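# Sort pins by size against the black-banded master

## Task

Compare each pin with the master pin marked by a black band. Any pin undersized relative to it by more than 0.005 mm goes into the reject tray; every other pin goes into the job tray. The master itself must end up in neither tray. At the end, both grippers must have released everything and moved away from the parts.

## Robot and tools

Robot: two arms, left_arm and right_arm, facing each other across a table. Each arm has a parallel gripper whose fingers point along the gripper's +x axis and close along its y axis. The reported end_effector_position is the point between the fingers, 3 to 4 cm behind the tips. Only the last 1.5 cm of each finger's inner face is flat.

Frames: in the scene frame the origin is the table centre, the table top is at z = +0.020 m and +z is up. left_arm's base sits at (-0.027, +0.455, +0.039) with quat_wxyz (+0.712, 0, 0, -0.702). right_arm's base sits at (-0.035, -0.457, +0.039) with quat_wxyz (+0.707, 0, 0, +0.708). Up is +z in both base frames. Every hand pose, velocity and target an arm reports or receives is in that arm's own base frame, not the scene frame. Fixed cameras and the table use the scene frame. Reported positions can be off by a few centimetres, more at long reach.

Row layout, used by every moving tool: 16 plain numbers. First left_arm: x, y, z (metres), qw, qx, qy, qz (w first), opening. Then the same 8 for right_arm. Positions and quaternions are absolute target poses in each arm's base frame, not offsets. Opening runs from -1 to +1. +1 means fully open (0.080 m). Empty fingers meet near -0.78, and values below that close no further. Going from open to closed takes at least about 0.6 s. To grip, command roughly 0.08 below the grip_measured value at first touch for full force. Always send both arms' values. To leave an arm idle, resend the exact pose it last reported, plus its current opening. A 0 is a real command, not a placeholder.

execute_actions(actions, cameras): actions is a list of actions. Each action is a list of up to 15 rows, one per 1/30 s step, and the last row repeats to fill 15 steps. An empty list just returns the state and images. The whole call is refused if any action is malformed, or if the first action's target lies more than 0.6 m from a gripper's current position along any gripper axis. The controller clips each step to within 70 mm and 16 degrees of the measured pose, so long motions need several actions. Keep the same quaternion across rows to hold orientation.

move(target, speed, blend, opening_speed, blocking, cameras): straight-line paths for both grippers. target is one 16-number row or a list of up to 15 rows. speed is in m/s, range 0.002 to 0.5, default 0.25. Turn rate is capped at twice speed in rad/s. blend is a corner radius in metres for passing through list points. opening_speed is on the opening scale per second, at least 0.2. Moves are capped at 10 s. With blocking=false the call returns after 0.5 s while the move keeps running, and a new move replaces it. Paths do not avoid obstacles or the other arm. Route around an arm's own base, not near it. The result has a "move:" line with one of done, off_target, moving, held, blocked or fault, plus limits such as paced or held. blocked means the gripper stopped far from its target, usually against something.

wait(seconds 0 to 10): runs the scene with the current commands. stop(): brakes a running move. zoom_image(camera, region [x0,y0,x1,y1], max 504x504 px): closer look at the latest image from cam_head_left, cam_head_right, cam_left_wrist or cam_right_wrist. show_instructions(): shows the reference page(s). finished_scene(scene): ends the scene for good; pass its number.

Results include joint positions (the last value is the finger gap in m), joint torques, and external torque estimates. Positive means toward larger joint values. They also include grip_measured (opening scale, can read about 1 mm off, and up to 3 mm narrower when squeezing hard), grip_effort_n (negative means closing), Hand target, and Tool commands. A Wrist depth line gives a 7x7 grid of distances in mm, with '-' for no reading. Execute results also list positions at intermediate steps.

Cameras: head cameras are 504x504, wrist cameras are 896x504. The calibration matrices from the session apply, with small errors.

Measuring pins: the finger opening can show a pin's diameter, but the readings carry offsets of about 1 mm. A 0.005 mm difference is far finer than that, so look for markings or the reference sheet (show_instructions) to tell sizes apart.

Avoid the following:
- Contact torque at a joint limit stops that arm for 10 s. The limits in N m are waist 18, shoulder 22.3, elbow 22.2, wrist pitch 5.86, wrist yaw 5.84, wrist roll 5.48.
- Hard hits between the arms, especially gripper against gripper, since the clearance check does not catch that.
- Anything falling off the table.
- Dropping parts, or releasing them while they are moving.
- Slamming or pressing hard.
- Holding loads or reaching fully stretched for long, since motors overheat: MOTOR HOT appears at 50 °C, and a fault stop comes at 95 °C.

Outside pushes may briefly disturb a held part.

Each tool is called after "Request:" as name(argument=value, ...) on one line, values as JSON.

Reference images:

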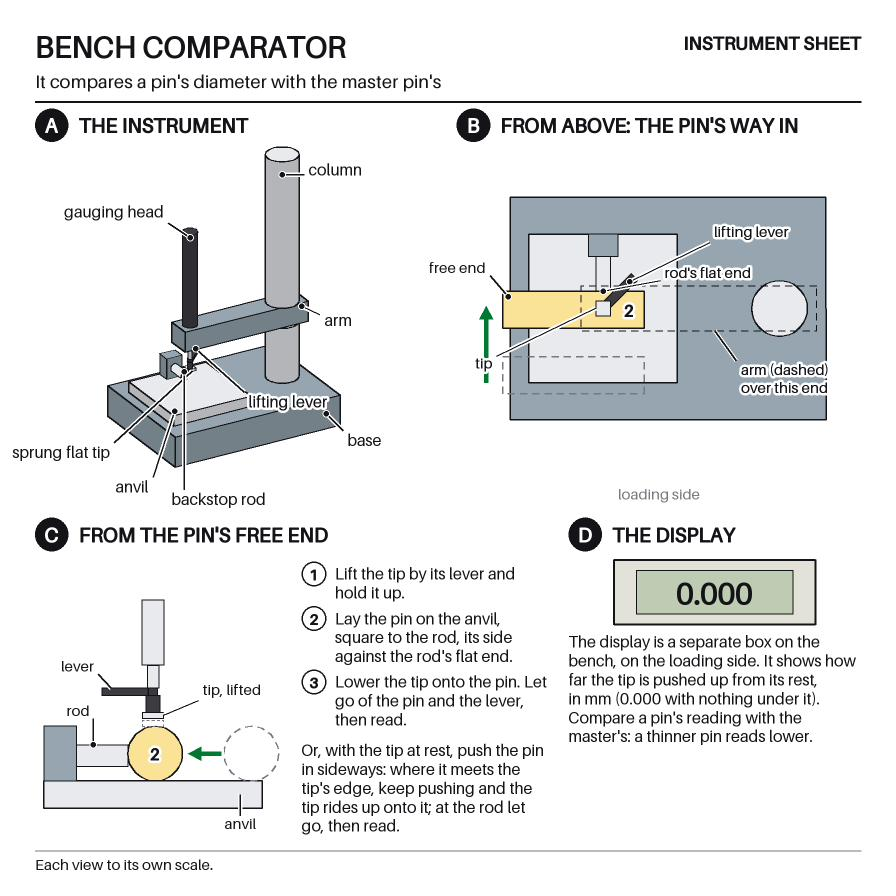

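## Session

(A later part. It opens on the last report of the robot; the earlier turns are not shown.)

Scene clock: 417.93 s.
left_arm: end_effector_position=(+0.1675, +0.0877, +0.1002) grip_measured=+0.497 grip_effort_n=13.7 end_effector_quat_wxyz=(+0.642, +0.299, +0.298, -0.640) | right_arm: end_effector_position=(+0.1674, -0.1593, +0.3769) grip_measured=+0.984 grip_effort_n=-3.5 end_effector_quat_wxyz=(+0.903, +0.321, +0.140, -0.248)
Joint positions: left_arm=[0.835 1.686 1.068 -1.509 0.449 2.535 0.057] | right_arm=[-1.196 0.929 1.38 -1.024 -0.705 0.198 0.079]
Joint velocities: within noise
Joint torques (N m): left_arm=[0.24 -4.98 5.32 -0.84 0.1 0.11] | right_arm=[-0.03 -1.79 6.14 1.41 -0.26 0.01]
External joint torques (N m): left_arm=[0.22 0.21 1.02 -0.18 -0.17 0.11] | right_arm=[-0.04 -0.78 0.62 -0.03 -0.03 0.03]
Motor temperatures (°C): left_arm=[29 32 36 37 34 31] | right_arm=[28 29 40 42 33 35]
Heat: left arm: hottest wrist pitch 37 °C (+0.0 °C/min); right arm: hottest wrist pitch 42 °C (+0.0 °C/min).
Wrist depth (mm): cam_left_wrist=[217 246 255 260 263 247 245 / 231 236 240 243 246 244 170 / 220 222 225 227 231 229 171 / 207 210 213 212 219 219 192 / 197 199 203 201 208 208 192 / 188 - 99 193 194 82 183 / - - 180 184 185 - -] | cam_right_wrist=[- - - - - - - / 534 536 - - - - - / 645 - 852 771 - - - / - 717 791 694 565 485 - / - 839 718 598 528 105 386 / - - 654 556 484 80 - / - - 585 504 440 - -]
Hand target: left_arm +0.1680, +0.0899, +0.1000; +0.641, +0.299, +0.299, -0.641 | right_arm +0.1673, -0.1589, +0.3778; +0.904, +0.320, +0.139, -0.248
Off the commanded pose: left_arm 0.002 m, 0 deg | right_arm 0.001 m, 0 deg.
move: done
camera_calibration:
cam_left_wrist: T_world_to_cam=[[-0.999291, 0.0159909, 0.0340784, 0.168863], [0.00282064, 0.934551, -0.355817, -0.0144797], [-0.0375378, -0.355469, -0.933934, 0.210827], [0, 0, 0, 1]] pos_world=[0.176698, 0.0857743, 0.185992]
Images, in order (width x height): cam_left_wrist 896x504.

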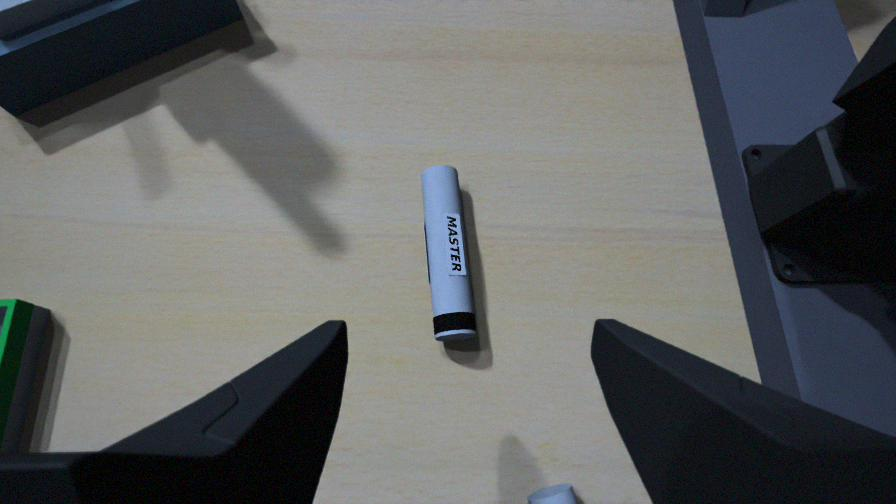

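Request:
move(target=[[0.1657,0.064,0.04,0.6629,0.2882,0.3091,-0.6181,0.3,0.1673,-0.1589,0.3778,0.904,0.320,0.139,-0.248,0.984],[0.1657,0.057,0.013,0.6629,0.2882,0.3091,-0.6181,0.3,0.1673,-0.1589,0.3778,0.904,0.320,0.139,-0.248,0.984]], speed=[0.12,0.06], blend=0.005, cameras=["cam_left_wrist"])

Scene clock: 427.80 s.
left_arm: end_effector_position=(+0.1671, +0.0603, +0.0147) grip_measured=+0.303 grip_effort_n=-18.8 end_effector_quat_wxyz=(+0.662, +0.296, +0.311, -0.615) | right_arm: end_effector_position=(+0.1674, -0.1593, +0.3769) grip_measured=+0.984 grip_effort_n=-4.0 end_effector_quat_wxyz=(+0.903, +0.321, +0.140, -0.248)
Joint positions: left_arm=[0.771 1.757 0.769 -1.062 0.509 2.404 0.049] | right_arm=[-1.196 0.929 1.38 -1.024 -0.705 0.198 0.079]
Joint velocities: within noise
Joint torques (N m): left_arm=[-0.32 -4.61 2.53 -0.43 0.52 -0.05] | right_arm=[-0.04 -1.79 6.14 1.41 -0.26 0.01]
External joint torques (N m): left_arm=[-0.31 0.28 -0.9 0.1 0.2 -0.05] | right_arm=[-0.04 -0.82 0.67 -0.03 -0.04 0.03]
Motor temperatures (°C): left_arm=[29 32 36 37 34 31] | right_arm=[28 29 40 42 33 35]
Heat: left arm: hottest wrist pitch 37 °C (+0.0 °C/min); right arm: hottest wrist pitch 42 °C (+0.0 °C/min).
Wrist depth (mm): cam_left_wrist=[142 143 145 147 149 151 152 / 134 135 136 137 140 141 144 / 126 127 129 116 132 133 134 / 120 121 122 109 125 126 127 / 113 115 116 104 119 119 121 / 108 111 84 110 111 80 115 / - - 104 106 107 - -] | cam_right_wrist=[- - - - - - - / 582 - - - - - - / 619 592 680 772 - - - / - 764 688 682 560 480 - / - 816 685 603 532 105 388 / - - 663 543 484 80 - / - - 588 504 443 - -]
Hand target: left_arm +0.1656, +0.0570, +0.0131; +0.663, +0.288, +0.309, -0.618 | right_arm +0.1673, -0.1589, +0.3778; +0.904, +0.320, +0.139, -0.248
Off the commanded pose: left_arm 0.004 m, 1 deg | right_arm 0.001 m, 0 deg.
move: done
camera_calibration:
cam_left_wrist: T_world_to_cam=[[-0.998284, -0.051435, 0.0280028, 0.175766], [-0.0579136, 0.938085, -0.34153, -0.00958577], [-0.00870246, -0.342565, -0.939454, 0.115715], [0, 0, 0, 1]] pos_world=[0.175916, 0.0576728, 0.100513]
Images, in order (width x height): cam_left_wrist 896x504.

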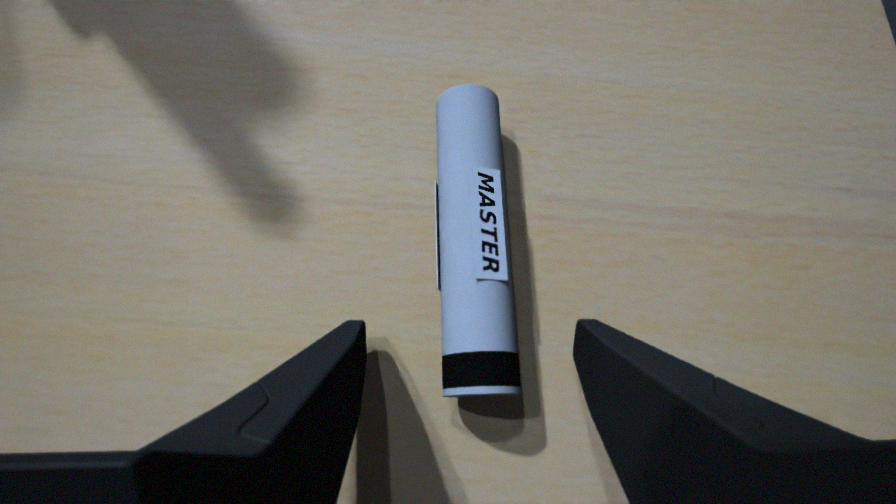

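Request:
move(target=[[0.1657,0.057,0.013,0.6629,0.2882,0.3091,-0.6181,-0.65,0.1673,-0.1589,0.3778,0.904,0.320,0.139,-0.248,0.984],[0.1657,0.055,0.09,0.6629,0.2882,0.3091,-0.6181,-0.65,0.1673,-0.1589,0.3778,0.904,0.320,0.139,-0.248,0.984],[0.25,-0.04,0.12,0.7965,0.2017,0.3714,-0.4325,-0.65,0.1673,-0.1589,0.3778,0.904,0.320,0.139,-0.248,0.984],[0.3020,-0.0940,0.088,0.7925,0.2075,0.3699,-0.4450,-0.65,0.1673,-0.1589,0.3778,0.904,0.320,0.139,-0.248,0.984]], speed=[0.05,0.08,0.15,0.1], blend=0.015, opening_speed=0.8, cameras=["cam_left_wrist"])

Scene clock: 440.67 s.
left_arm: end_effector_position=(+0.2971, -0.0927, +0.0840) grip_measured=-0.476 grip_effort_n=-83.5 end_effector_quat_wxyz=(+0.788, +0.204, +0.375, -0.444) | right_arm: end_effector_position=(+0.1674, -0.1593, +0.3769) grip_measured=+0.984 grip_effort_n=-4.0 end_effector_quat_wxyz=(+0.903, +0.321, +0.140, -0.248)
Joint positions: left_arm=[-0.042 1.461 0.796 -0.483 0.562 0.852 0.014] | right_arm=[-1.196 0.929 1.38 -1.024 -0.705 0.198 0.079]
Joint velocities: within noise
Joint torques (N m): left_arm=[-0.23 -5.23 7.47 1.12 0.35 -0.04] | right_arm=[-0.03 -1.79 6.14 1.41 -0.26 0.01]
External joint torques (N m): left_arm=[-0.22 -0.19 1.64 0.19 -0.01 -0.05] | right_arm=[-0.02 -0.89 0.7 -0.03 -0.05 0.03]
Motor temperatures (°C): left_arm=[29 32 35 36 34 31] | right_arm=[28 29 40 42 33 35]
Heat: left arm: hottest wrist pitch 36 °C (-1.0 °C/min); right arm: hottest wrist pitch 42 °C (+0.0 °C/min).
Wrist depth (mm): cam_left_wrist=[219 222 77 194 239 243 248 / 208 208 87 168 222 229 157 / 196 195 109 114 210 213 158 / 186 184 149 109 197 201 159 / 177 152 144 102 188 192 159 / 169 169 - 98 81 183 160 / - - - 167 - - -] | cam_right_wrist=[- - - - - - - / - - - - - - - / 645 - - 785 - - - / 505 823 863 689 558 482 - / - 497 719 597 534 106 385 / - - 650 556 480 80 - / - - 587 502 442 - -]
Hand target: left_arm +0.3019, -0.0939, +0.0880; +0.790, +0.207, +0.369, -0.444 | right_arm +0.1673, -0.1589, +0.3778; +0.904, +0.320, +0.139, -0.248
Off the commanded pose: left_arm 0.006 m, 1 deg | right_arm 0.001 m, 0 deg.
move: done; blend cut to 0 m at target 1
camera_calibration:
cam_left_wrist: T_world_to_cam=[[-0.860759, -0.506648, 0.0490011, 0.210918], [-0.49047, 0.799806, -0.346048, 0.281266], [0.136133, -0.321898, -0.936936, 0.0882052], [0, 0, 0, 1]] pos_world=[0.307495, -0.089704, 0.169639]
Images, in order (width x height): cam_left_wrist 896x504.

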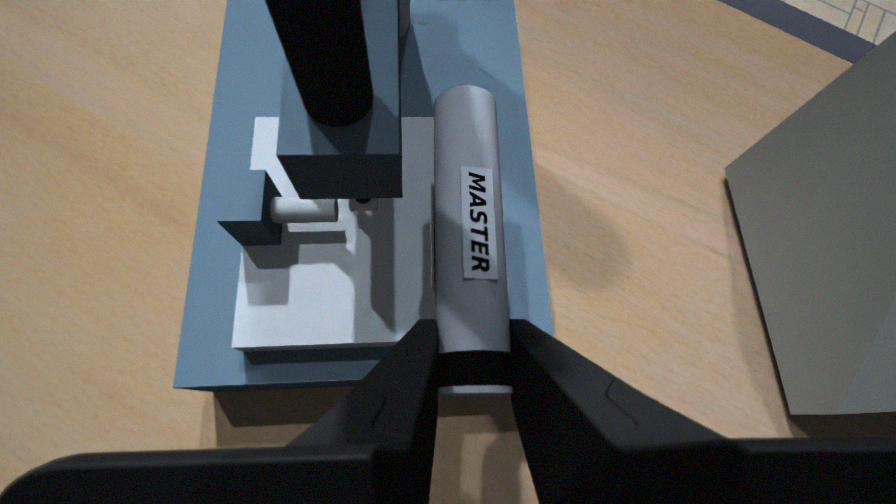

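Request:
move(target=[0.2995,-0.0900,0.060,0.7935,0.2079,0.3659,-0.4446,-0.65,0.1673,-0.1589,0.3778,0.904,0.320,0.139,-0.248,0.984], speed=0.05, cameras=[])

Request:
move(target=[0.2995,-0.0900,0.0565,0.7935,0.2079,0.3659,-0.4446,-0.65,0.1673,-0.1589,0.3778,0.904,0.320,0.139,-0.248,0.984], speed=0.03, cameras=["cam_left_wrist"])

Scene clock: 452.13 s.
left_arm: end_effector_position=(+0.3013, -0.0900, +0.0625) grip_measured=-0.476 grip_effort_n=-83.5 end_effector_quat_wxyz=(+0.793, +0.211, +0.364, -0.441) | right_arm: end_effector_position=(+0.1674, -0.1593, +0.3769) grip_measured=+0.984 grip_effort_n=-4.0 end_effector_quat_wxyz=(+0.903, +0.321, +0.140, -0.248)
Joint positions: left_arm=[-0.032 1.507 0.733 -0.353 0.562 0.864 0.014] | right_arm=[-1.196 0.929 1.38 -1.024 -0.705 0.198 0.079]
Joint velocities: within noise
Joint torques (N m): left_arm=[0.3 -5.37 4.56 1.16 0.65 0.1] | right_arm=[-0.03 -1.79 6.13 1.41 -0.26 0.01]
External joint torques (N m): left_arm=[0.29 -0.28 -1.01 0.2 0.32 0.1] | right_arm=[-0.02 -0.81 0.65 -0.02 -0.04 0.03]
Motor temperatures (°C): left_arm=[29 32 36 37 34 31] | right_arm=[28 29 40 42 33 35]
Heat: left arm: hottest wrist pitch 37 °C (+0.0 °C/min); right arm: hottest wrist pitch 42 °C (+0.0 °C/min).
Wrist depth (mm): cam_left_wrist=[201 203 75 170 208 213 216 / 189 190 76 119 195 200 165 / 178 175 124 115 182 188 165 / 169 140 130 110 145 177 167 / 160 131 125 102 164 167 165 / 153 151 - 99 81 160 159 / - - - 148 - - -] | cam_right_wrist=[- - - - - - - / - - - - - - - / 634 - 984 770 - - - / 518 772 849 686 554 484 - / - 503 720 604 529 105 385 / - - 648 554 488 80 - / - - 590 502 443 - -]
Hand target: left_arm +0.2995, -0.0901, +0.0601; +0.792, +0.207, +0.365, -0.444 | right_arm +0.1673, -0.1589, +0.3778; +0.904, +0.320, +0.139, -0.248
Off the commanded pose: left_arm 0.003 m, 1 deg | right_arm 0.001 m, 0 deg.
move: done
No camera images: "cameras" was empty.

Scene clock: 452.87 s.
left_arm: end_effector_position=(+0.3013, -0.0899, +0.0589) grip_measured=-0.476 grip_effort_n=-83.5 end_effector_quat_wxyz=(+0.793, +0.211, +0.364, -0.441) | right_arm: end_effector_position=(+0.1674, -0.1593, +0.3769) grip_measured=+0.984 grip_effort_n=-3.5 end_effector_quat_wxyz=(+0.903, +0.321, +0.140, -0.248)
Joint positions: left_arm=[-0.032 1.515 0.724 -0.336 0.562 0.864 0.014] | right_arm=[-1.196 0.929 1.38 -1.024 -0.705 0.198 0.079]
Joint velocities: within noise
Joint torques (N m): left_arm=[0.3 -5.37 4.52 1.15 0.65 0.1] | right_arm=[-0.03 -1.8 6.14 1.41 -0.26 0.01]
External joint torques (N m): left_arm=[0.31 -0.26 -0.97 0.2 0.31 0.1] | right_arm=[-0.02 -0.9 0.68 -0.03 -0.04 0.03]
Motor temperatures (°C): left_arm=[29 32 36 37 34 31] | right_arm=[28 29 40 42 33 35]
Heat: left arm: hottest wrist pitch 37 °C (+0.0 °C/min); right arm: hottest wrist pitch 42 °C (+0.0 °C/min).
Wrist depth (mm): cam_left_wrist=[197 199 71 164 204 208 212 / 185 185 76 140 189 196 165 / 175 171 130 116 178 183 165 / 165 137 126 110 142 173 166 / 156 127 121 102 159 164 163 / 149 148 - 99 81 156 156 / - - - 144 - - -] | cam_right_wrist=[- - - - - - - / - - - - - - - / 635 - 990 778 - - - / 523 771 859 688 563 484 - / - 516 717 595 531 105 388 / - - 638 554 484 80 - / - - 582 498 445 - -]
Hand target: left_arm +0.2995, -0.0899, +0.0565; +0.792, +0.207, +0.365, -0.444 | right_arm +0.1673, -0.1589, +0.3778; +0.904, +0.320, +0.139, -0.248
Off the commanded pose: left_arm 0.003 m, 1 deg | right_arm 0.001 m, 0 deg.
move: done
camera_calibration:
cam_left_wrist: T_world_to_cam=[[-0.861504, -0.507234, 0.0228816, 0.218936], [-0.480921, 0.800699, -0.357207, 0.270251], [0.162866, -0.31874, -0.933745, 0.0571062], [0, 0, 0, 1]] pos_world=[0.309283, -0.0871357, 0.144849]
Images, in order (width x height): cam_left_wrist 896x504.

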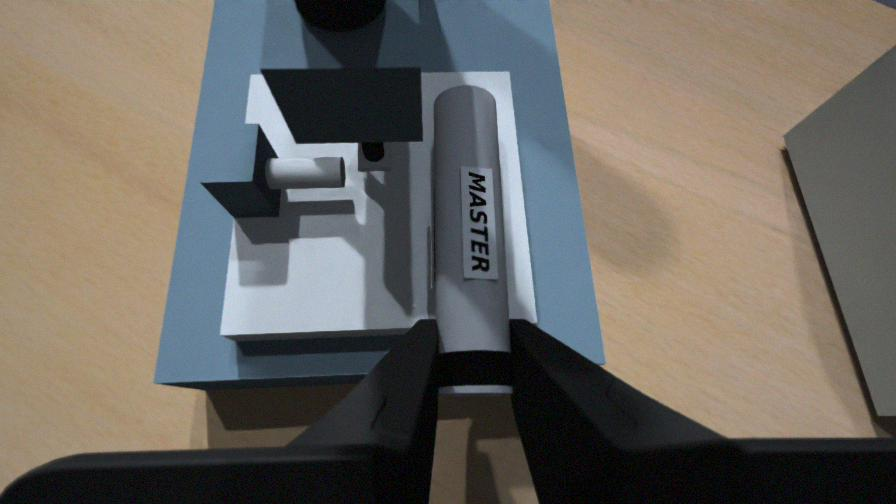

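Request:
move(target=[0.2979,-0.0875,0.053,0.7935,0.2079,0.3659,-0.4446,-0.65,0.1673,-0.1589,0.3778,0.904,0.320,0.139,-0.248,0.984], speed=0.03, cameras=["cam_left_wrist"])

Scene clock: 459.50 s.
left_arm: end_effector_position=(+0.3002, -0.0877, +0.0561) grip_measured=-0.476 grip_effort_n=-83.5 end_effector_quat_wxyz=(+0.793, +0.212, +0.363, -0.441) | right_arm: end_effector_position=(+0.1674, -0.1593, +0.3769) grip_measured=+0.984 grip_effort_n=-4.0 end_effector_quat_wxyz=(+0.903, +0.321, +0.140, -0.248)
Joint positions: left_arm=[-0.023 1.518 0.713 -0.325 0.567 0.875 0.014] | right_arm=[-1.196 0.929 1.38 -1.024 -0.705 0.198 0.079]
Joint velocities: within noise
Joint torques (N m): left_arm=[0.34 -5.25 4.41 1.13 0.64 0.11] | right_arm=[-0.03 -1.79 6.14 1.41 -0.26 0.01]
External joint torques (N m): left_arm=[0.34 -0.11 -1.13 0.16 0.29 0.1] | right_arm=[-0.03 -0.87 0.64 -0.05 -0.04 0.03]
Motor temperatures (°C): left_arm=[29 32 36 37 35 31] | right_arm=[28 29 40 42 33 35]
Heat: left arm: hottest wrist pitch 37 °C (+0.0 °C/min); right arm: hottest wrist pitch 42 °C (+0.0 °C/min).
Wrist depth (mm): cam_left_wrist=[194 195 - 160 200 205 208 / 182 181 83 135 185 192 165 / 172 138 127 116 148 180 165 / 163 132 123 110 137 169 167 / 154 125 119 102 129 161 160 / 146 146 - 99 81 153 153 / - - - 142 - - -] | cam_right_wrist=[- - - - - - - / - - - - - - - / 640 - - 770 - - - / 523 762 858 692 558 485 - / - 518 710 605 530 105 385 / - - 636 547 486 80 - / - - 588 495 440 - -]
Hand target: left_arm +0.2979, -0.0875, +0.0531; +0.792, +0.208, +0.365, -0.444 | right_arm +0.1673, -0.1589, +0.3778; +0.904, +0.320, +0.139, -0.248
Off the commanded pose: left_arm 0.004 m, 1 deg | right_arm 0.001 m, 0 deg.
move: done
camera_calibration:
cam_left_wrist: T_world_to_cam=[[-0.86204, -0.5064, 0.0210932, 0.219436], [-0.479339, 0.801038, -0.358569, 0.266504], [0.164683, -0.319212, -0.933265, 0.0547268], [0, 0, 0, 1]] pos_world=[0.307896, -0.0848878, 0.142006]
Images, in order (width x height): cam_left_wrist 896x504.

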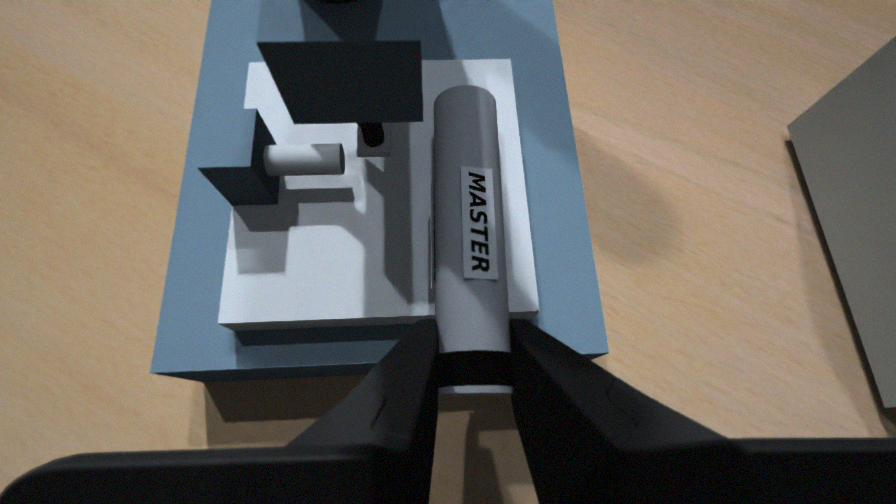

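Request:
move(target=[[0.3225,-0.0715,0.053,0.7935,0.2079,0.3659,-0.4446,-0.65,0.1673,-0.1589,0.3778,0.904,0.320,0.139,-0.248,0.984]], speed=0.03, cameras=["cam_left_wrist"])

Scene clock: 464.80 s.
left_arm: end_effector_position=(+0.3171, -0.0778, +0.0551) grip_measured=-0.476 grip_effort_n=-83.5 end_effector_quat_wxyz=(+0.789, +0.204, +0.360, -0.454) | right_arm: end_effector_position=(+0.1674, -0.1593, +0.3769) grip_measured=+0.984 grip_effort_n=-4.0 end_effector_quat_wxyz=(+0.903, +0.321, +0.140, -0.248)
Joint positions: left_arm=[0.029 1.607 0.796 -0.368 0.617 0.942 0.014] | right_arm=[-1.196 0.929 1.38 -1.024 -0.705 0.198 0.079]
Joint velocities: within noise
Joint torques (N m): left_arm=[1.17 -4.63 6.6 1.07 -0.18 0.08] | right_arm=[-0.03 -1.8 6.15 1.41 -0.26 0]
External joint torques (N m): left_arm=[1.16 1.1 1.13 0.17 -0.56 0.08] | right_arm=[-0.04 -0.82 0.58 -0.07 -0.03 0.03]
Motor temperatures (°C): left_arm=[29 32 36 37 35 31] | right_arm=[28 29 40 42 33 35]
Heat: left arm: hottest wrist pitch 37 °C (-1.0 °C/min); right arm: hottest wrist pitch 42 °C (+0.0 °C/min).
Wrist depth (mm): cam_left_wrist=[193 196 160 - 170 211 215 / 181 183 138 86 153 197 197 / 170 171 120 115 142 183 181 / 160 161 124 110 127 172 173 / 152 153 119 102 127 163 165 / 144 145 - 110 81 154 156 / - - - 141 - - -] | cam_right_wrist=[- - - - - - - / - - - - - - - / 634 - 986 780 - - - / 509 784 874 691 565 484 - / - 502 710 600 527 106 388 / - - 638 556 487 80 - / - - 583 500 442 - -]
Hand target: left_arm +0.3223, -0.0715, +0.0531; +0.792, +0.207, +0.365, -0.444 | right_arm +0.1673, -0.1589, +0.3778; +0.904, +0.320, +0.139, -0.248
Off the commanded pose: left_arm 0.009 m, 1 deg | right_arm 0.001 m, 0 deg.
move: off_target (left_arm)
camera_calibration:
cam_left_wrist: T_world_to_cam=[[-0.871538, -0.488606, 0.0410649, 0.242357], [-0.467217, 0.802131, -0.371878, 0.263361], [0.148763, -0.343292, -0.927373, 0.0570412], [0, 0, 0, 1]] pos_world=[0.325784, -0.0732512, 0.140884]
Images, in order (width x height): cam_left_wrist 896x504.

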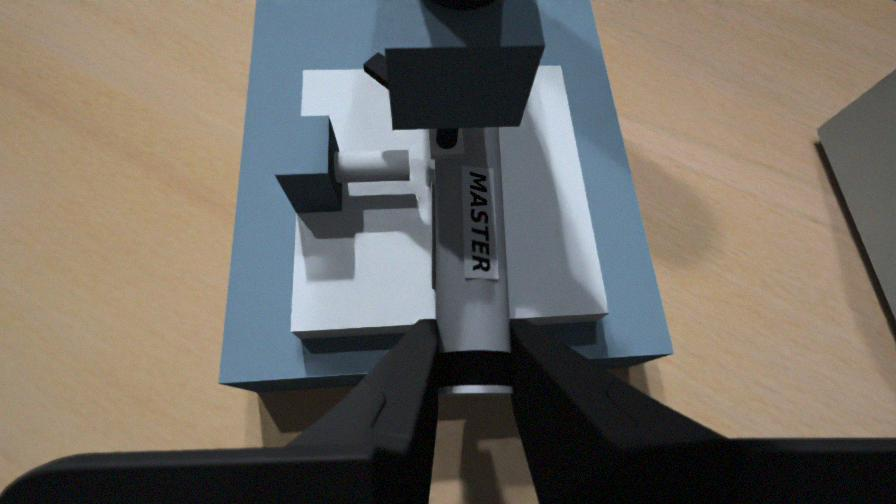

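Request:
move(target=[[0.3275,-0.0685,0.054,0.7935,0.2079,0.3659,-0.4446,-0.65,0.1673,-0.1589,0.3778,0.904,0.320,0.139,-0.248,0.984]], speed=0.03, cameras=["cam_left_wrist"])

Request:
zoom_image(camera="cam_left_wrist", region=[250, 80, 600, 430])

Scene clock: 468.53 s.
left_arm: end_effector_position=(+0.3222, -0.0745, +0.0554) grip_measured=-0.476 grip_effort_n=-83.5 end_effector_quat_wxyz=(+0.789, +0.203, +0.361, -0.453) | right_arm: end_effector_position=(+0.1674, -0.1593, +0.3769) grip_measured=+0.984 grip_effort_n=-3.5 end_effector_quat_wxyz=(+0.903, +0.321, +0.140, -0.248)
Joint positions: left_arm=[0.041 1.627 0.82 -0.379 0.621 0.953 0.014] | right_arm=[-1.196 0.929 1.38 -1.024 -0.705 0.198 0.079]
Joint velocities: within noise
Joint torques (N m): left_arm=[1.04 -5.13 6.71 0.96 -0.2 0.09] | right_arm=[-0.03 -1.8 6.13 1.41 -0.26 0.01]
External joint torques (N m): left_arm=[1.05 0.77 1.18 0.05 -0.59 0.09] | right_arm=[-0.03 -0.82 0.59 -0.06 -0.04 0.04]
Motor temperatures (°C): left_arm=[29 32 36 37 34 31] | right_arm=[28 29 40 42 33 35]
Heat: left arm: hottest wrist pitch 37 °C (-1.0 °C/min); right arm: hottest wrist pitch 42 °C (+0.0 °C/min).
Wrist depth (mm): cam_left_wrist=[193 196 161 - 170 211 216 / 181 183 141 87 147 197 200 / 170 172 126 115 136 183 183 / 160 162 124 110 126 173 174 / 152 153 123 102 122 163 165 / 143 145 - 109 81 155 156 / - - - 141 - - -] | cam_right_wrist=[- - - - - - - / - - - - - - - / 629 - - 767 - - - / 510 773 856 686 559 483 - / - 500 715 604 529 105 387 / - - 633 551 486 80 - / - - 582 499 445 - -]
Hand target: left_arm +0.3273, -0.0685, +0.0541; +0.792, +0.207, +0.365, -0.444 | right_arm +0.1673, -0.1589, +0.3778; +0.904, +0.320, +0.139, -0.248
Off the commanded pose: left_arm 0.008 m, 1 deg | right_arm 0.001 m, 0 deg.
move: done
camera_calibration:
cam_left_wrist: T_world_to_cam=[[-0.870651, -0.490008, 0.0431077, 0.247894], [-0.469209, 0.800982, -0.371849, 0.263809], [0.147681, -0.343977, -0.927292, 0.0579414], [0, 0, 0, 1]] pos_world=[0.331054, -0.0699054, 0.14114]
Images, in order (width x height): cam_left_wrist 896x504.

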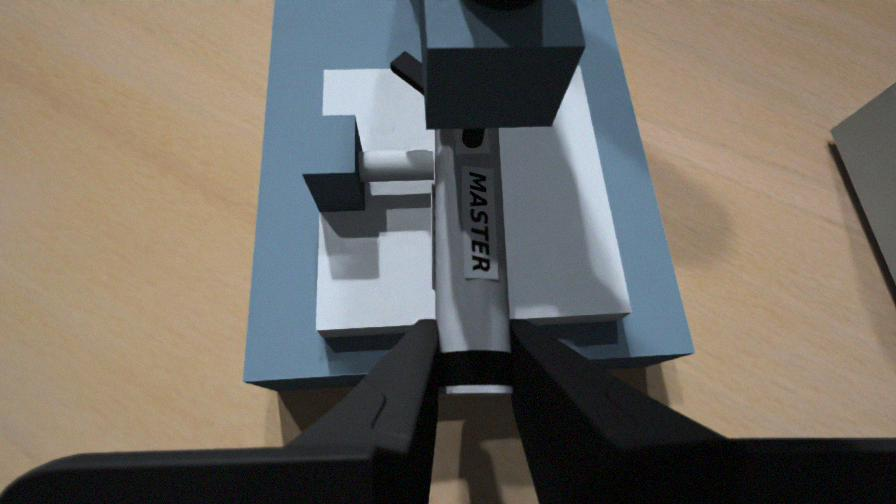

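Scaled by 1.440 from the camera's 896x504 image, which has a finer 1280x720 frame.

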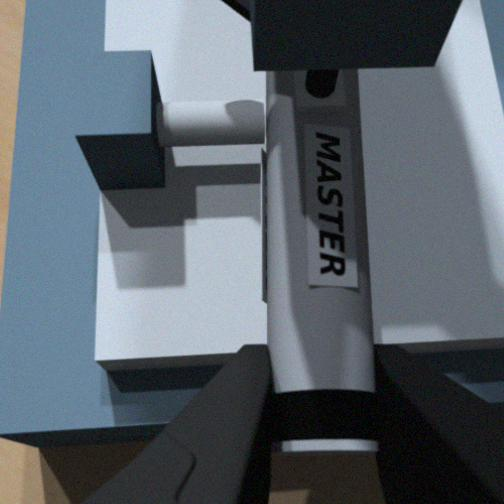

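Request:
move(target=[[0.3250,-0.0700,0.0545,0.7935,0.2079,0.3659,-0.4446,-0.65,0.1673,-0.1589,0.3778,0.904,0.320,0.139,-0.248,0.984],[0.3250,-0.0700,0.0545,0.7935,0.2079,0.3659,-0.4446,0.2,0.1673,-0.1589,0.3778,0.904,0.320,0.139,-0.248,0.984],[0.3065,-0.0435,0.095,0.7935,0.2079,0.3659,-0.4446,0.2,0.1673,-0.1589,0.3778,0.904,0.320,0.139,-0.248,0.984],[0.19,-0.12,0.15,0.7965,0.2017,0.3714,-0.4325,0.2,0.1673,-0.1589,0.3778,0.904,0.320,0.139,-0.248,0.984]], speed=[0.03,0.05,0.06,0.2], blend=[0,0,0.01,0], opening_speed=0.9, cameras=["cam_left_wrist"])

Scene clock: 478.17 s.
left_arm: end_effector_position=(+0.1924, -0.1206, +0.1536) grip_measured=+0.197 grip_effort_n=14.7 end_effector_quat_wxyz=(+0.798, +0.201, +0.367, -0.433) | right_arm: end_effector_position=(+0.1674, -0.1593, +0.3769) grip_measured=+0.984 grip_effort_n=-3.0 end_effector_quat_wxyz=(+0.903, +0.321, +0.140, -0.248)
Joint positions: left_arm=[-0.272 0.9 0.718 -0.818 0.442 0.593 0.044] | right_arm=[-1.196 0.929 1.38 -1.024 -0.705 0.198 0.079]
Joint velocities: within noise
Joint torques (N m): left_arm=[-0.29 -2.79 4.95 0.94 0.08 -0.07] | right_arm=[-0.03 -1.8 6.14 1.41 -0.26 0.01]
External joint torques (N m): left_arm=[-0.29 -1.02 -1.52 -0.2 -0.17 -0.07] | right_arm=[-0.03 -0.83 0.61 -0.05 -0.04 0.03]
Motor temperatures (°C): left_arm=[29 32 36 37 34 31] | right_arm=[28 29 41 42 33 35]
Heat: left arm: hottest wrist pitch 37 °C (+0.0 °C/min); right arm: hottest wrist pitch 42 °C (+0.0 °C/min).
Wrist depth (mm): cam_left_wrist=[317 213 328 334 - - - / 178 261 276 310 182 185 186 / 210 237 258 289 193 196 203 / 229 224 253 273 207 208 269 / 227 226 228 258 218 226 258 / 239 244 81 246 94 82 246 / - - 231 234 233 76 -] | cam_right_wrist=[- - - - - - - / - - - - - - - / 725 - - 775 - - - / 551 807 876 683 563 490 - / 548 817 713 600 529 106 388 / - - 652 552 482 80 - / - - 582 497 439 - -]
Hand target: left_arm +0.1900, -0.1200, +0.1500; +0.796, +0.202, +0.371, -0.432 | right_arm +0.1673, -0.1589, +0.3778; +0.904, +0.320, +0.139, -0.248
Off the commanded pose: left_arm 0.004 m, 1 deg | right_arm 0.001 m, 0 deg.
move: done
camera_calibration:
cam_left_wrist: T_world_to_cam=[[-0.84849, -0.528187, 0.0328985, 0.100786], [-0.50262, 0.784841, -0.362487, 0.279325], [0.165641, -0.324103, -0.931408, 0.151952], [0, 0, 0, 1]] pos_world=[0.200741, -0.116743, 0.239465]
Images, in order (width x height): cam_left_wrist 896x504.

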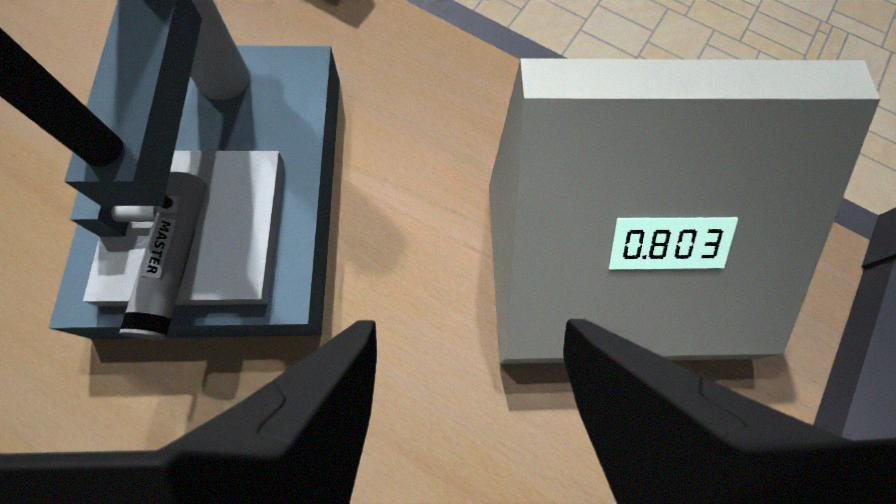

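Request:
zoom_image(camera="cam_left_wrist", region=[40, 100, 360, 380])

Request:
zoom_image(camera="cam_left_wrist", region=[600, 200, 750, 290])

Scaled by 1.575 from the camera's 896x504 image, which has a finer 1280x720 frame.

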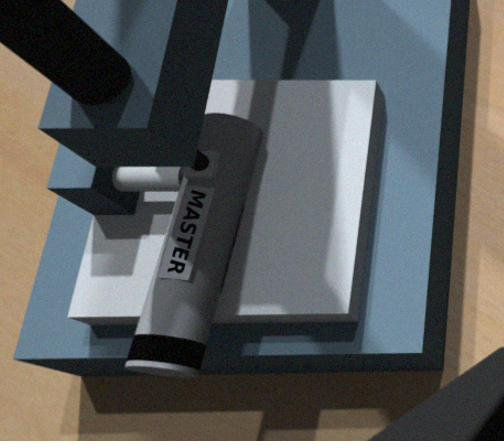

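Scaled by 3.360 from the camera's 896x504 image, which has a finer 1280x720 frame.

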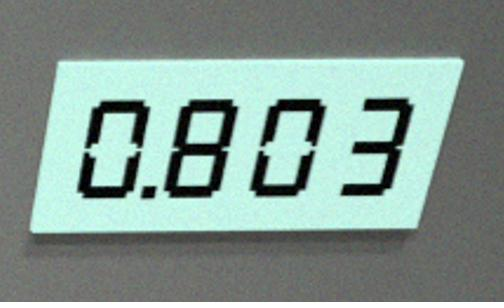

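Request:
move(target=[[0.3065,-0.0435,0.095,0.7935,0.2079,0.3659,-0.4446,0.6,0.1673,-0.1589,0.3778,0.904,0.320,0.139,-0.248,0.984],[0.3215,-0.0700,0.055,0.7925,0.2075,0.3699,-0.4450,0.6,0.1673,-0.1589,0.3778,0.904,0.320,0.139,-0.248,0.984],[0.3195,-0.0725,0.052,0.7925,0.2075,0.3699,-0.4450,0.6,0.1673,-0.1589,0.3778,0.904,0.320,0.139,-0.248,0.984]], speed=[0.2,0.06,0.05], cameras=["cam_left_wrist"])

Scene clock: 491.83 s.
left_arm: end_effector_position=(+0.3229, -0.0718, +0.0578) grip_measured=+0.597 grip_effort_n=14.2 end_effector_quat_wxyz=(+0.794, +0.210, +0.361, -0.442) | right_arm: end_effector_position=(+0.1674, -0.1593, +0.3769) grip_measured=+0.984 grip_effort_n=-3.5 end_effector_quat_wxyz=(+0.903, +0.321, +0.140, -0.248)
Joint positions: left_arm=[0.041 1.608 0.812 -0.37 0.6 0.942 0.062] | right_arm=[-1.196 0.929 1.38 -1.024 -0.705 0.198 0.079]
Joint velocities: within noise
Joint torques (N m): left_arm=[-0.33 -5.6 4.14 0.97 0.2 -0.06] | right_arm=[-0.03 -1.79 6.14 1.41 -0.26 0.01]
External joint torques (N m): left_arm=[-0.31 0.19 -1.37 0.06 -0.17 -0.06] | right_arm=[-0.03 -0.76 0.56 -0.06 -0.04 0.03]
Motor temperatures (°C): left_arm=[29 32 36 37 34 31] | right_arm=[28 29 41 43 33 35]
Heat: left arm: hottest wrist pitch 37 °C (+1.0 °C/min); right arm: hottest wrist pitch 43 °C (+1.0 °C/min).
Wrist depth (mm): cam_left_wrist=[198 199 165 - 165 208 211 / 185 187 150 112 142 195 197 / 174 175 140 119 135 181 183 / 164 166 127 113 127 171 174 / 156 157 121 106 123 162 164 / 149 - 133 150 153 80 157 / - - 141 144 145 - -] | cam_right_wrist=[- - - - - - - / - - - - - - - / 621 - 998 773 - - - / 506 758 856 691 563 481 - / - 493 708 601 529 105 387 / - - 624 552 486 80 - / - - 580 498 439 - -]
Hand target: left_arm +0.3195, -0.0724, +0.0521; +0.790, +0.207, +0.369, -0.444 | right_arm +0.1673, -0.1589, +0.3778; +0.904, +0.320, +0.139, -0.248
Off the commanded pose: left_arm 0.007 m, 1 deg | right_arm 0.001 m, 0 deg.
move: done
camera_calibration:
cam_left_wrist: T_world_to_cam=[[-0.862808, -0.50502, 0.0227246, 0.247348], [-0.47747, 0.799324, -0.364833, 0.264953], [0.166084, -0.325631, -0.930796, 0.0566053], [0, 0, 0, 1]] pos_world=[0.33052, -0.0684351, 0.143731]
Images, in order (width x height): cam_left_wrist 896x504.

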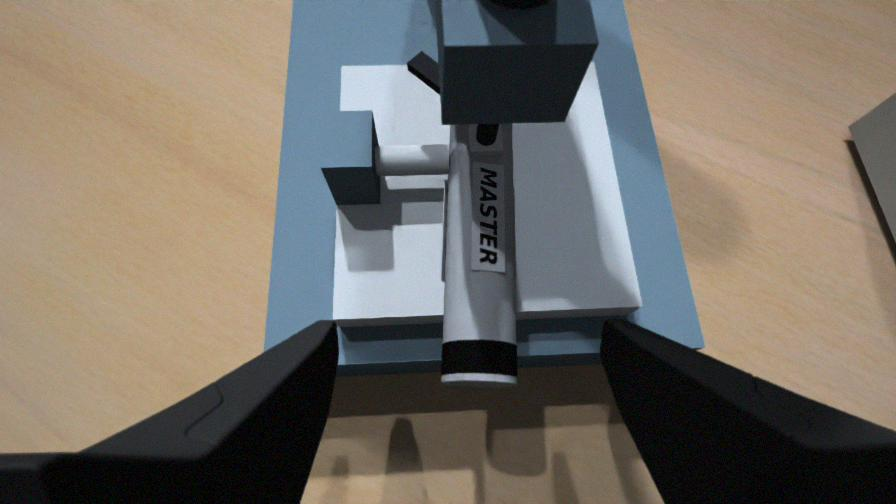

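Request:
move(target=[[0.3195,-0.0725,0.051,0.7925,0.2075,0.3699,-0.4450,-0.6,0.1673,-0.1589,0.3778,0.904,0.320,0.139,-0.248,0.984],[0.3132,-0.0765,0.052,0.7935,0.2079,0.3659,-0.4446,-0.6,0.1673,-0.1589,0.3778,0.904,0.320,0.139,-0.248,0.984],[0.3275,-0.0685,0.053,0.7935,0.2079,0.3659,-0.4446,-0.6,0.1673,-0.1589,0.3778,0.904,0.320,0.139,-0.248,0.984],[0.3255,-0.0698,0.0545,0.7935,0.2079,0.3659,-0.4446,-0.6,0.1673,-0.1589,0.3778,0.904,0.320,0.139,-0.248,0.984],[0.3255,-0.0698,0.0545,0.7935,0.2079,0.3659,-0.4446,0.2,0.1673,-0.1589,0.3778,0.904,0.320,0.139,-0.248,0.984],[0.3070,-0.0433,0.095,0.7935,0.2079,0.3659,-0.4446,0.2,0.1673,-0.1589,0.3778,0.904,0.320,0.139,-0.248,0.984],[0.19,-0.12,0.15,0.7965,0.2017,0.3714,-0.4325,0.2,0.1673,-0.1589,0.3778,0.904,0.320,0.139,-0.248,0.984]], speed=[0.05,0.05,0.04,0.04,0.04,0.06,0.2], blend=[0,0,0,0,0,0.01,0], opening_speed=1.0, cameras=["cam_left_wrist"])

Request:
zoom_image(camera="cam_left_wrist", region=[600, 200, 750, 290])

Scene clock: 505.40 s.
left_arm: end_effector_position=(+0.1924, -0.1206, +0.1536) grip_measured=+0.197 grip_effort_n=14.2 end_effector_quat_wxyz=(+0.798, +0.201, +0.367, -0.433) | right_arm: end_effector_position=(+0.1674, -0.1593, +0.3769) grip_measured=+0.984 grip_effort_n=-3.5 end_effector_quat_wxyz=(+0.903, +0.321, +0.140, -0.248)
Joint positions: left_arm=[-0.272 0.9 0.718 -0.818 0.442 0.593 0.044] | right_arm=[-1.196 0.929 1.38 -1.024 -0.705 0.198 0.079]
Joint velocities: within noise
Joint torques (N m): left_arm=[-0.37 -2.78 4.94 0.93 0.07 -0.06] | right_arm=[-0.03 -1.8 6.14 1.41 -0.26 0.01]
External joint torques (N m): left_arm=[-0.39 -1.01 -1.57 -0.23 -0.19 -0.06] | right_arm=[-0.04 -0.8 0.61 -0.04 -0.03 0.03]
Motor temperatures (°C): left_arm=[29 32 36 37 34 31] | right_arm=[28 29 41 43 33 35]
Heat: left arm: hottest wrist pitch 37 °C (+0.0 °C/min); right arm: hottest wrist pitch 43 °C (+1.0 °C/min).
Wrist depth (mm): cam_left_wrist=[319 213 328 333 - - - / 178 261 276 309 183 185 187 / 210 237 258 288 193 195 203 / 230 224 252 273 206 208 268 / 227 226 229 258 219 226 258 / 240 244 81 246 94 82 247 / - - 230 234 233 76 -] | cam_right_wrist=[- - - - - - - / - - - - - - - / 727 - - 775 - - - / 552 822 852 686 559 484 - / 550 806 718 601 527 105 385 / - - 657 554 486 80 - / - - 581 499 440 - -]
Hand target: left_arm +0.1900, -0.1200, +0.1500; +0.796, +0.202, +0.371, -0.432 | right_arm +0.1673, -0.1589, +0.3778; +0.904, +0.320, +0.139, -0.248
Off the commanded pose: left_arm 0.004 m, 1 deg | right_arm 0.001 m, 0 deg.
move: done
camera_calibration:
cam_left_wrist: T_world_to_cam=[[-0.84849, -0.528187, 0.0328985, 0.100786], [-0.50262, 0.784841, -0.362487, 0.279325], [0.165641, -0.324103, -0.931408, 0.151952], [0, 0, 0, 1]] pos_world=[0.200741, -0.116743, 0.239465]
Images, in order (width x height): cam_left_wrist 896x504.

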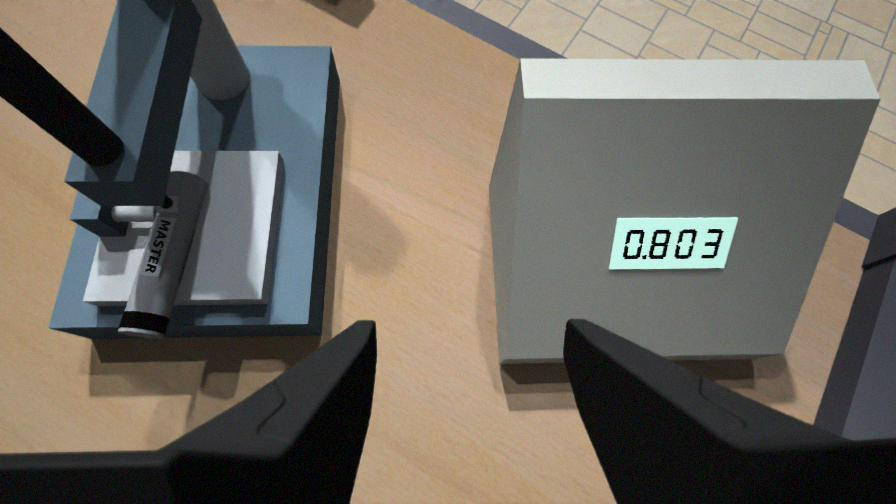

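Scaled by 3.360 from the camera's 896x504 image, which has a finer 1280x720 frame.

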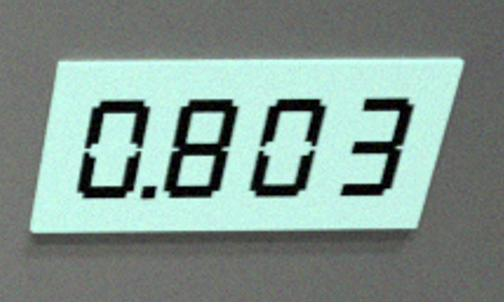

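Request:
move(target=[[0.3065,-0.0435,0.095,0.7935,0.2079,0.3659,-0.4446,0.3,0.1673,-0.1589,0.3778,0.904,0.320,0.139,-0.248,0.984],[0.3215,-0.0700,0.055,0.7925,0.2075,0.3699,-0.4450,0.3,0.1673,-0.1589,0.3778,0.904,0.320,0.139,-0.248,0.984],[0.3195,-0.0725,0.051,0.7925,0.2075,0.3699,-0.4450,0.3,0.1673,-0.1589,0.3778,0.904,0.320,0.139,-0.248,0.984],[0.3195,-0.0725,0.051,0.7925,0.2075,0.3699,-0.4450,-0.65,0.1673,-0.1589,0.3778,0.904,0.320,0.139,-0.248,0.984],[0.2942,-0.0886,0.054,0.7925,0.2075,0.3699,-0.4450,-0.65,0.1673,-0.1589,0.3778,0.904,0.320,0.139,-0.248,0.984],[0.2900,-0.0846,0.11,0.7925,0.2075,0.3699,-0.4450,-0.65,0.1673,-0.1589,0.3778,0.904,0.320,0.139,-0.248,0.984]], speed=[0.2,0.08,0.05,0.05,0.06,0.1], opening_speed=1.0, cameras=["cam_left_wrist"])

Scene clock: 519.80 s.
left_arm: end_effector_position=(+0.2857, -0.0849, +0.1018) grip_measured=-0.482 grip_effort_n=-83.5 end_effector_quat_wxyz=(+0.785, +0.202, +0.380, -0.446) | right_arm: end_effector_position=(+0.1674, -0.1593, +0.3769) grip_measured=+0.984 grip_effort_n=-4.0 end_effector_quat_wxyz=(+0.903, +0.321, +0.140, -0.248)
Joint positions: left_arm=[-0.012 1.397 0.825 -0.609 0.572 0.886 0.013] | right_arm=[-1.196 0.929 1.38 -1.024 -0.705 0.198 0.079]
Joint velocities: within noise
Joint torques (N m): left_arm=[0.3 -6.62 7.63 0.79 0.51 0.11] | right_arm=[-0.03 -1.79 6.14 1.41 -0.26 0.01]
External joint torques (N m): left_arm=[0.28 -1.96 1.64 -0.11 0.16 0.1] | right_arm=[-0.02 -0.92 0.64 -0.06 -0.04 0.04]
Motor temperatures (°C): left_arm=[29 32 36 37 34 31] | right_arm=[28 29 41 43 33 35]
Heat: left arm: hottest wrist pitch 37 °C (+0.0 °C/min); right arm: hottest wrist pitch 43 °C (+1.0 °C/min).
Wrist depth (mm): cam_left_wrist=[238 240 94 216 260 266 145 / 224 227 112 204 245 249 151 / 213 212 154 118 231 218 152 / 202 202 167 110 219 218 160 / 193 173 168 103 208 208 174 / 184 188 - 106 81 202 203 / - - - 184 - - -] | cam_right_wrist=[- - - - - - - / - - - - - - - / 653 - 991 771 - - - / 495 768 860 684 555 482 - / - 476 711 596 530 105 382 / - - 654 551 487 80 - / - - 582 504 444 - -]
Hand target: left_arm +0.2898, -0.0846, +0.1099; +0.790, +0.207, +0.369, -0.444 | right_arm +0.1673, -0.1589, +0.3778; +0.904, +0.320, +0.139, -0.248
Off the commanded pose: left_arm 0.009 m, 2 deg | right_arm 0.001 m, 0 deg.
move: off_target (left_arm)
camera_calibration:
cam_left_wrist: T_world_to_cam=[[-0.860598, -0.505889, 0.0587097, 0.203205], [-0.494044, 0.801288, -0.33743, 0.275871], [0.123659, -0.319397, -0.939518, 0.112989], [0, 0, 0, 1]] pos_world=[0.297198, -0.0821646, 0.187312]
Images, in order (width x height): cam_left_wrist 896x504.

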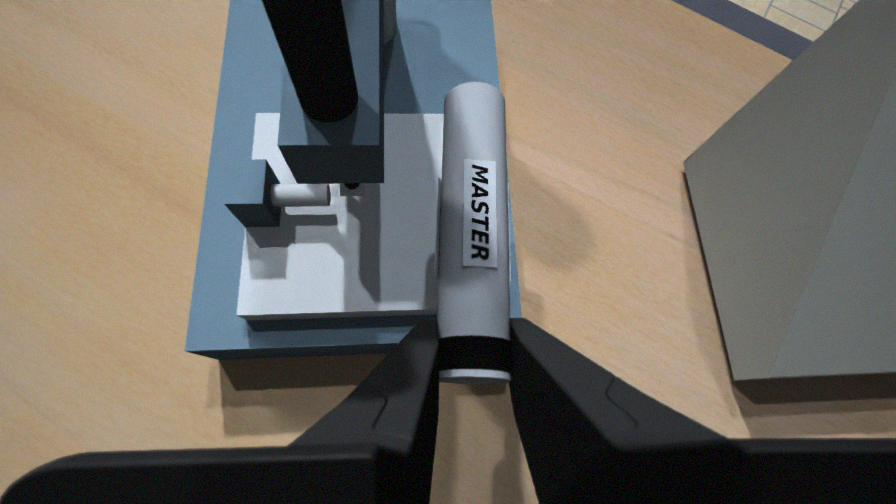

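Request:
move(target=[[0.22,-0.02,0.10,0.7965,0.2017,0.3714,-0.4325,-0.65,0.1673,-0.1589,0.3778,0.904,0.320,0.139,-0.248,0.984],[0.17,0.015,0.05,0.7965,0.2017,0.3714,-0.4325,-0.65,0.1673,-0.1589,0.3778,0.904,0.320,0.139,-0.248,0.984],[0.17,0.015,0.015,0.7965,0.2017,0.3714,-0.4325,-0.65,0.1673,-0.1589,0.3778,0.904,0.320,0.139,-0.248,0.984]], speed=[0.1,0.1,0.05], blend=[0.02,0.01,0], cameras=["cam_left_wrist"])

Scene clock: 526.73 s.
left_arm: end_effector_position=(+0.1728, +0.0167, +0.0179) grip_measured=-0.482 grip_effort_n=-83.5 end_effector_quat_wxyz=(+0.798, +0.207, +0.368, -0.430) | right_arm: end_effector_position=(+0.1674, -0.1593, +0.3769) grip_measured=+0.984 grip_effort_n=-3.5 end_effector_quat_wxyz=(+0.903, +0.321, +0.140, -0.248)
Joint positions: left_arm=[0.685 1.36 0.427 -0.717 0.695 1.714 0.013] | right_arm=[-1.196 0.929 1.38 -1.024 -0.705 0.198 0.079]
Joint velocities: within noise
Joint torques (N m): left_arm=[0.08 -2.38 3.14 0.3 0.37 0.04] | right_arm=[-0.03 -1.79 6.14 1.41 -0.26 0.01]
External joint torques (N m): left_arm=[0.07 0.38 -1.23 0.13 -0.08 0.03] | right_arm=[-0.03 -0.77 0.59 -0.05 -0.03 0.03]
Motor temperatures (°C): left_arm=[29 32 36 37 34 31] | right_arm=[28 29 41 43 33 35]
Heat: left arm: hottest wrist pitch 37 °C (+0.0 °C/min); right arm: hottest wrist pitch 43 °C (+1.0 °C/min).
Wrist depth (mm): cam_left_wrist=[149 150 153 154 155 157 159 / 140 141 143 145 146 147 149 / 132 132 134 132 137 138 140 / 125 126 127 112 130 131 132 / 118 119 120 104 123 123 125 / 113 114 115 113 81 118 118 / - - - 109 - - -] | cam_right_wrist=[- - - - - - - / - - - - - - - / 605 662 999 774 - - - / - 726 791 679 567 484 - / - 637 689 598 530 105 387 / - - 654 547 483 80 - / - - 589 502 442 - -]
Hand target: left_arm +0.1700, +0.0150, +0.0151; +0.796, +0.202, +0.371, -0.432 | right_arm +0.1673, -0.1589, +0.3778; +0.904, +0.320, +0.139, -0.248
Off the commanded pose: left_arm 0.004 m, 1 deg | right_arm 0.001 m, 0 deg.
move: done
camera_calibration:
cam_left_wrist: T_world_to_cam=[[-0.848265, -0.529026, 0.0240433, 0.161214], [-0.50188, 0.78859, -0.355305, 0.112194], [0.169005, -0.31346, -0.934441, 0.0725485], [0, 0, 0, 1]] pos_world=[0.180799, 0.0195527, 0.103779]
Images, in order (width x height): cam_left_wrist 896x504.

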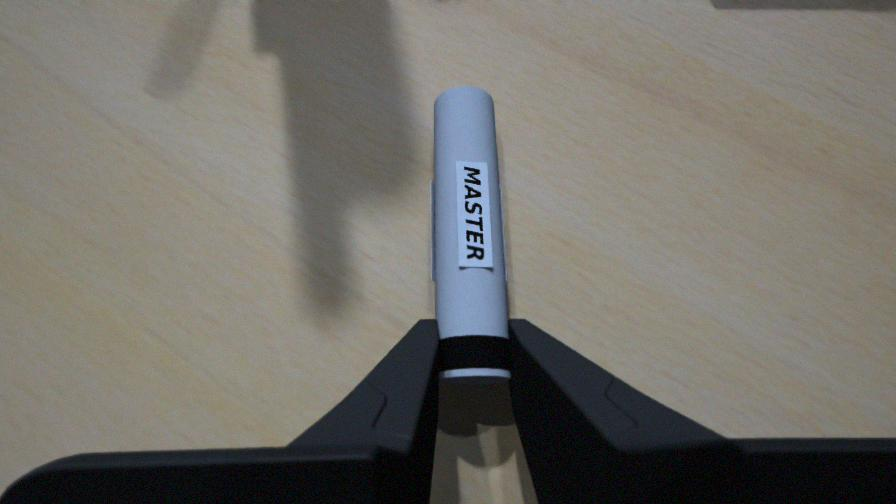

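Request:
move(target=[[0.17,0.015,0.0125,0.7965,0.2017,0.3714,-0.4325,-0.65,0.1673,-0.1589,0.3778,0.904,0.320,0.139,-0.248,0.984],[0.17,0.015,0.0135,0.7965,0.2017,0.3714,-0.4325,0,0.1673,-0.1589,0.3778,0.904,0.320,0.139,-0.248,0.984],[0.155,0.035,0.05,0.7965,0.2017,0.3714,-0.4325,0.3,0.1673,-0.1589,0.3778,0.904,0.320,0.139,-0.248,0.984],[0.20,0.05,0.13,0.8925,-0.0734,0.4162,0.1574,0.5,0.1673,-0.1589,0.3778,0.904,0.320,0.139,-0.248,0.984],[0.135,0.06,0.11,0.5826,-0.3237,0.2716,0.6942,0.5,0.1673,-0.1589,0.3778,0.904,0.320,0.139,-0.248,0.984]], speed=[0.03,0.05,0.08,0.2,0.2], blend=[0,0,0.01,0.03,0], opening_speed=1.0, cameras=["cam_left_wrist","cam_head_left"])

Scene clock: 539.30 s.
left_arm: end_effector_position=(+0.1580, +0.0281, +0.0395) grip_measured=-0.003 grip_effort_n=14.2 end_effector_quat_wxyz=(+0.797, +0.197, +0.371, -0.434) | right_arm: end_effector_position=(+0.1674, -0.1593, +0.3769) grip_measured=+0.984 grip_effort_n=-3.5 end_effector_quat_wxyz=(+0.903, +0.321, +0.140, -0.248)
Joint positions: left_arm=[0.806 1.322 0.5 -0.945 0.679 1.865 0.035] | right_arm=[-1.196 0.929 1.38 -1.024 -0.705 0.198 0.079]
Joint velocities: within noise
Joint torques (N m): left_arm=[-0.33 -2.81 4.09 0.05 0.45 -0.06] | right_arm=[-0.03 -1.79 6.14 1.42 -0.26 0.01]
External joint torques (N m): left_arm=[-0.34 -0.19 -0.4 0.07 0 -0.06] | right_arm=[-0.02 -0.85 0.65 -0.04 -0.04 0.03]
Motor temperatures (°C): left_arm=[29 32 35 36 34 31] | right_arm=[28 29 41 43 33 35]
Heat: left arm: hottest wrist pitch 36 °C (-1.0 °C/min); right arm: hottest wrist pitch 43 °C (+1.0 °C/min).
Wrist depth (mm): cam_left_wrist=[173 176 179 182 186 188 192 / 163 165 168 169 173 177 179 / 154 155 158 149 163 166 168 / 145 147 149 147 154 156 158 / 137 139 141 141 146 147 149 / 132 133 80 135 85 141 142 / - - - 129 94 - -] | cam_right_wrist=[- - - - - - - / - - - - - - - / 602 620 895 773 - - - / - 735 803 681 564 482 - / - 725 709 599 531 105 389 / - - 650 550 480 80 - / - - 577 499 441 - -]
Hand target: left_arm +0.1577, +0.0270, +0.0388; +0.796, +0.195, +0.372, -0.435 | right_arm +0.1673, -0.1589, +0.3778; +0.904, +0.320, +0.139, -0.248
Tool commands: left_gripper/opening=+0.0 right_gripper/opening=+0.984
Off the commanded pose: left_arm 0.081 m, 157 deg | right_arm 0.001 m, 0 deg.
move: held (left_arm; a check stopped the path); path passed 2 of 5 targets; target 3's new opening was not sent; target 4's new opening was not sent; limits=held
pose unreachable (left arm): on one or more control steps of this call, first in action 0 (counted from 0), this arm could not follow its commanded pose, so it was not sent that pose on those steps. It may still have moved: this result reports where it is.
cause: moving toward the commanded pose would bring two parts of the arm too close to each other (joints 3 (elbow) to 6 (wrist roll) lie between them).
camera_calibration:
cam_left_wrist: T_world_to_cam=[[-0.846284, -0.530852, 0.0447254, 0.153167], [-0.509517, 0.782034, -0.358909, 0.105043], [0.155551, -0.326527, -0.9323, 0.101276], [0, 0, 0, 1]] pos_world=[0.16739, 0.032231, 0.12527]
Images, in order (width x height): cam_head_left 504x504, cam_left_wrist 896x504.

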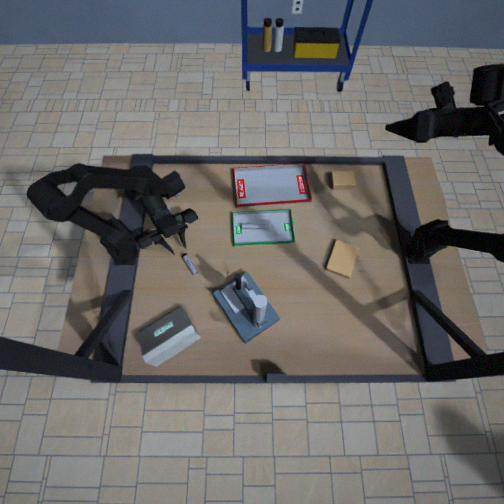

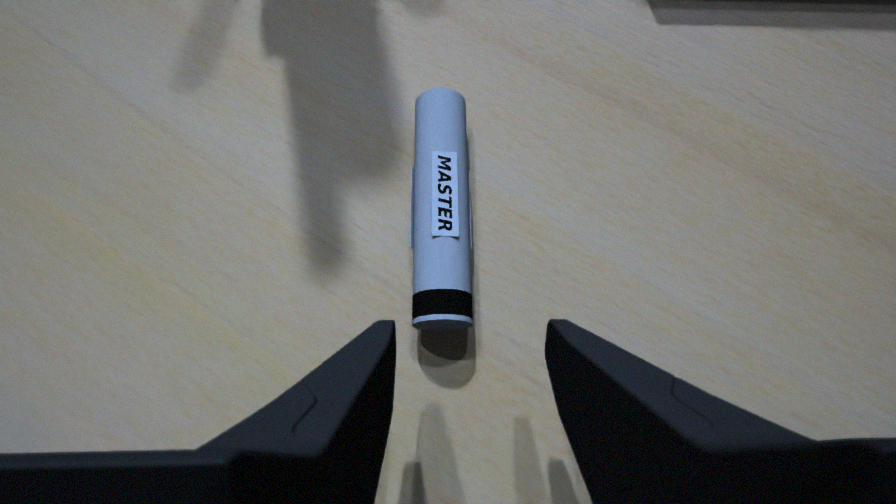

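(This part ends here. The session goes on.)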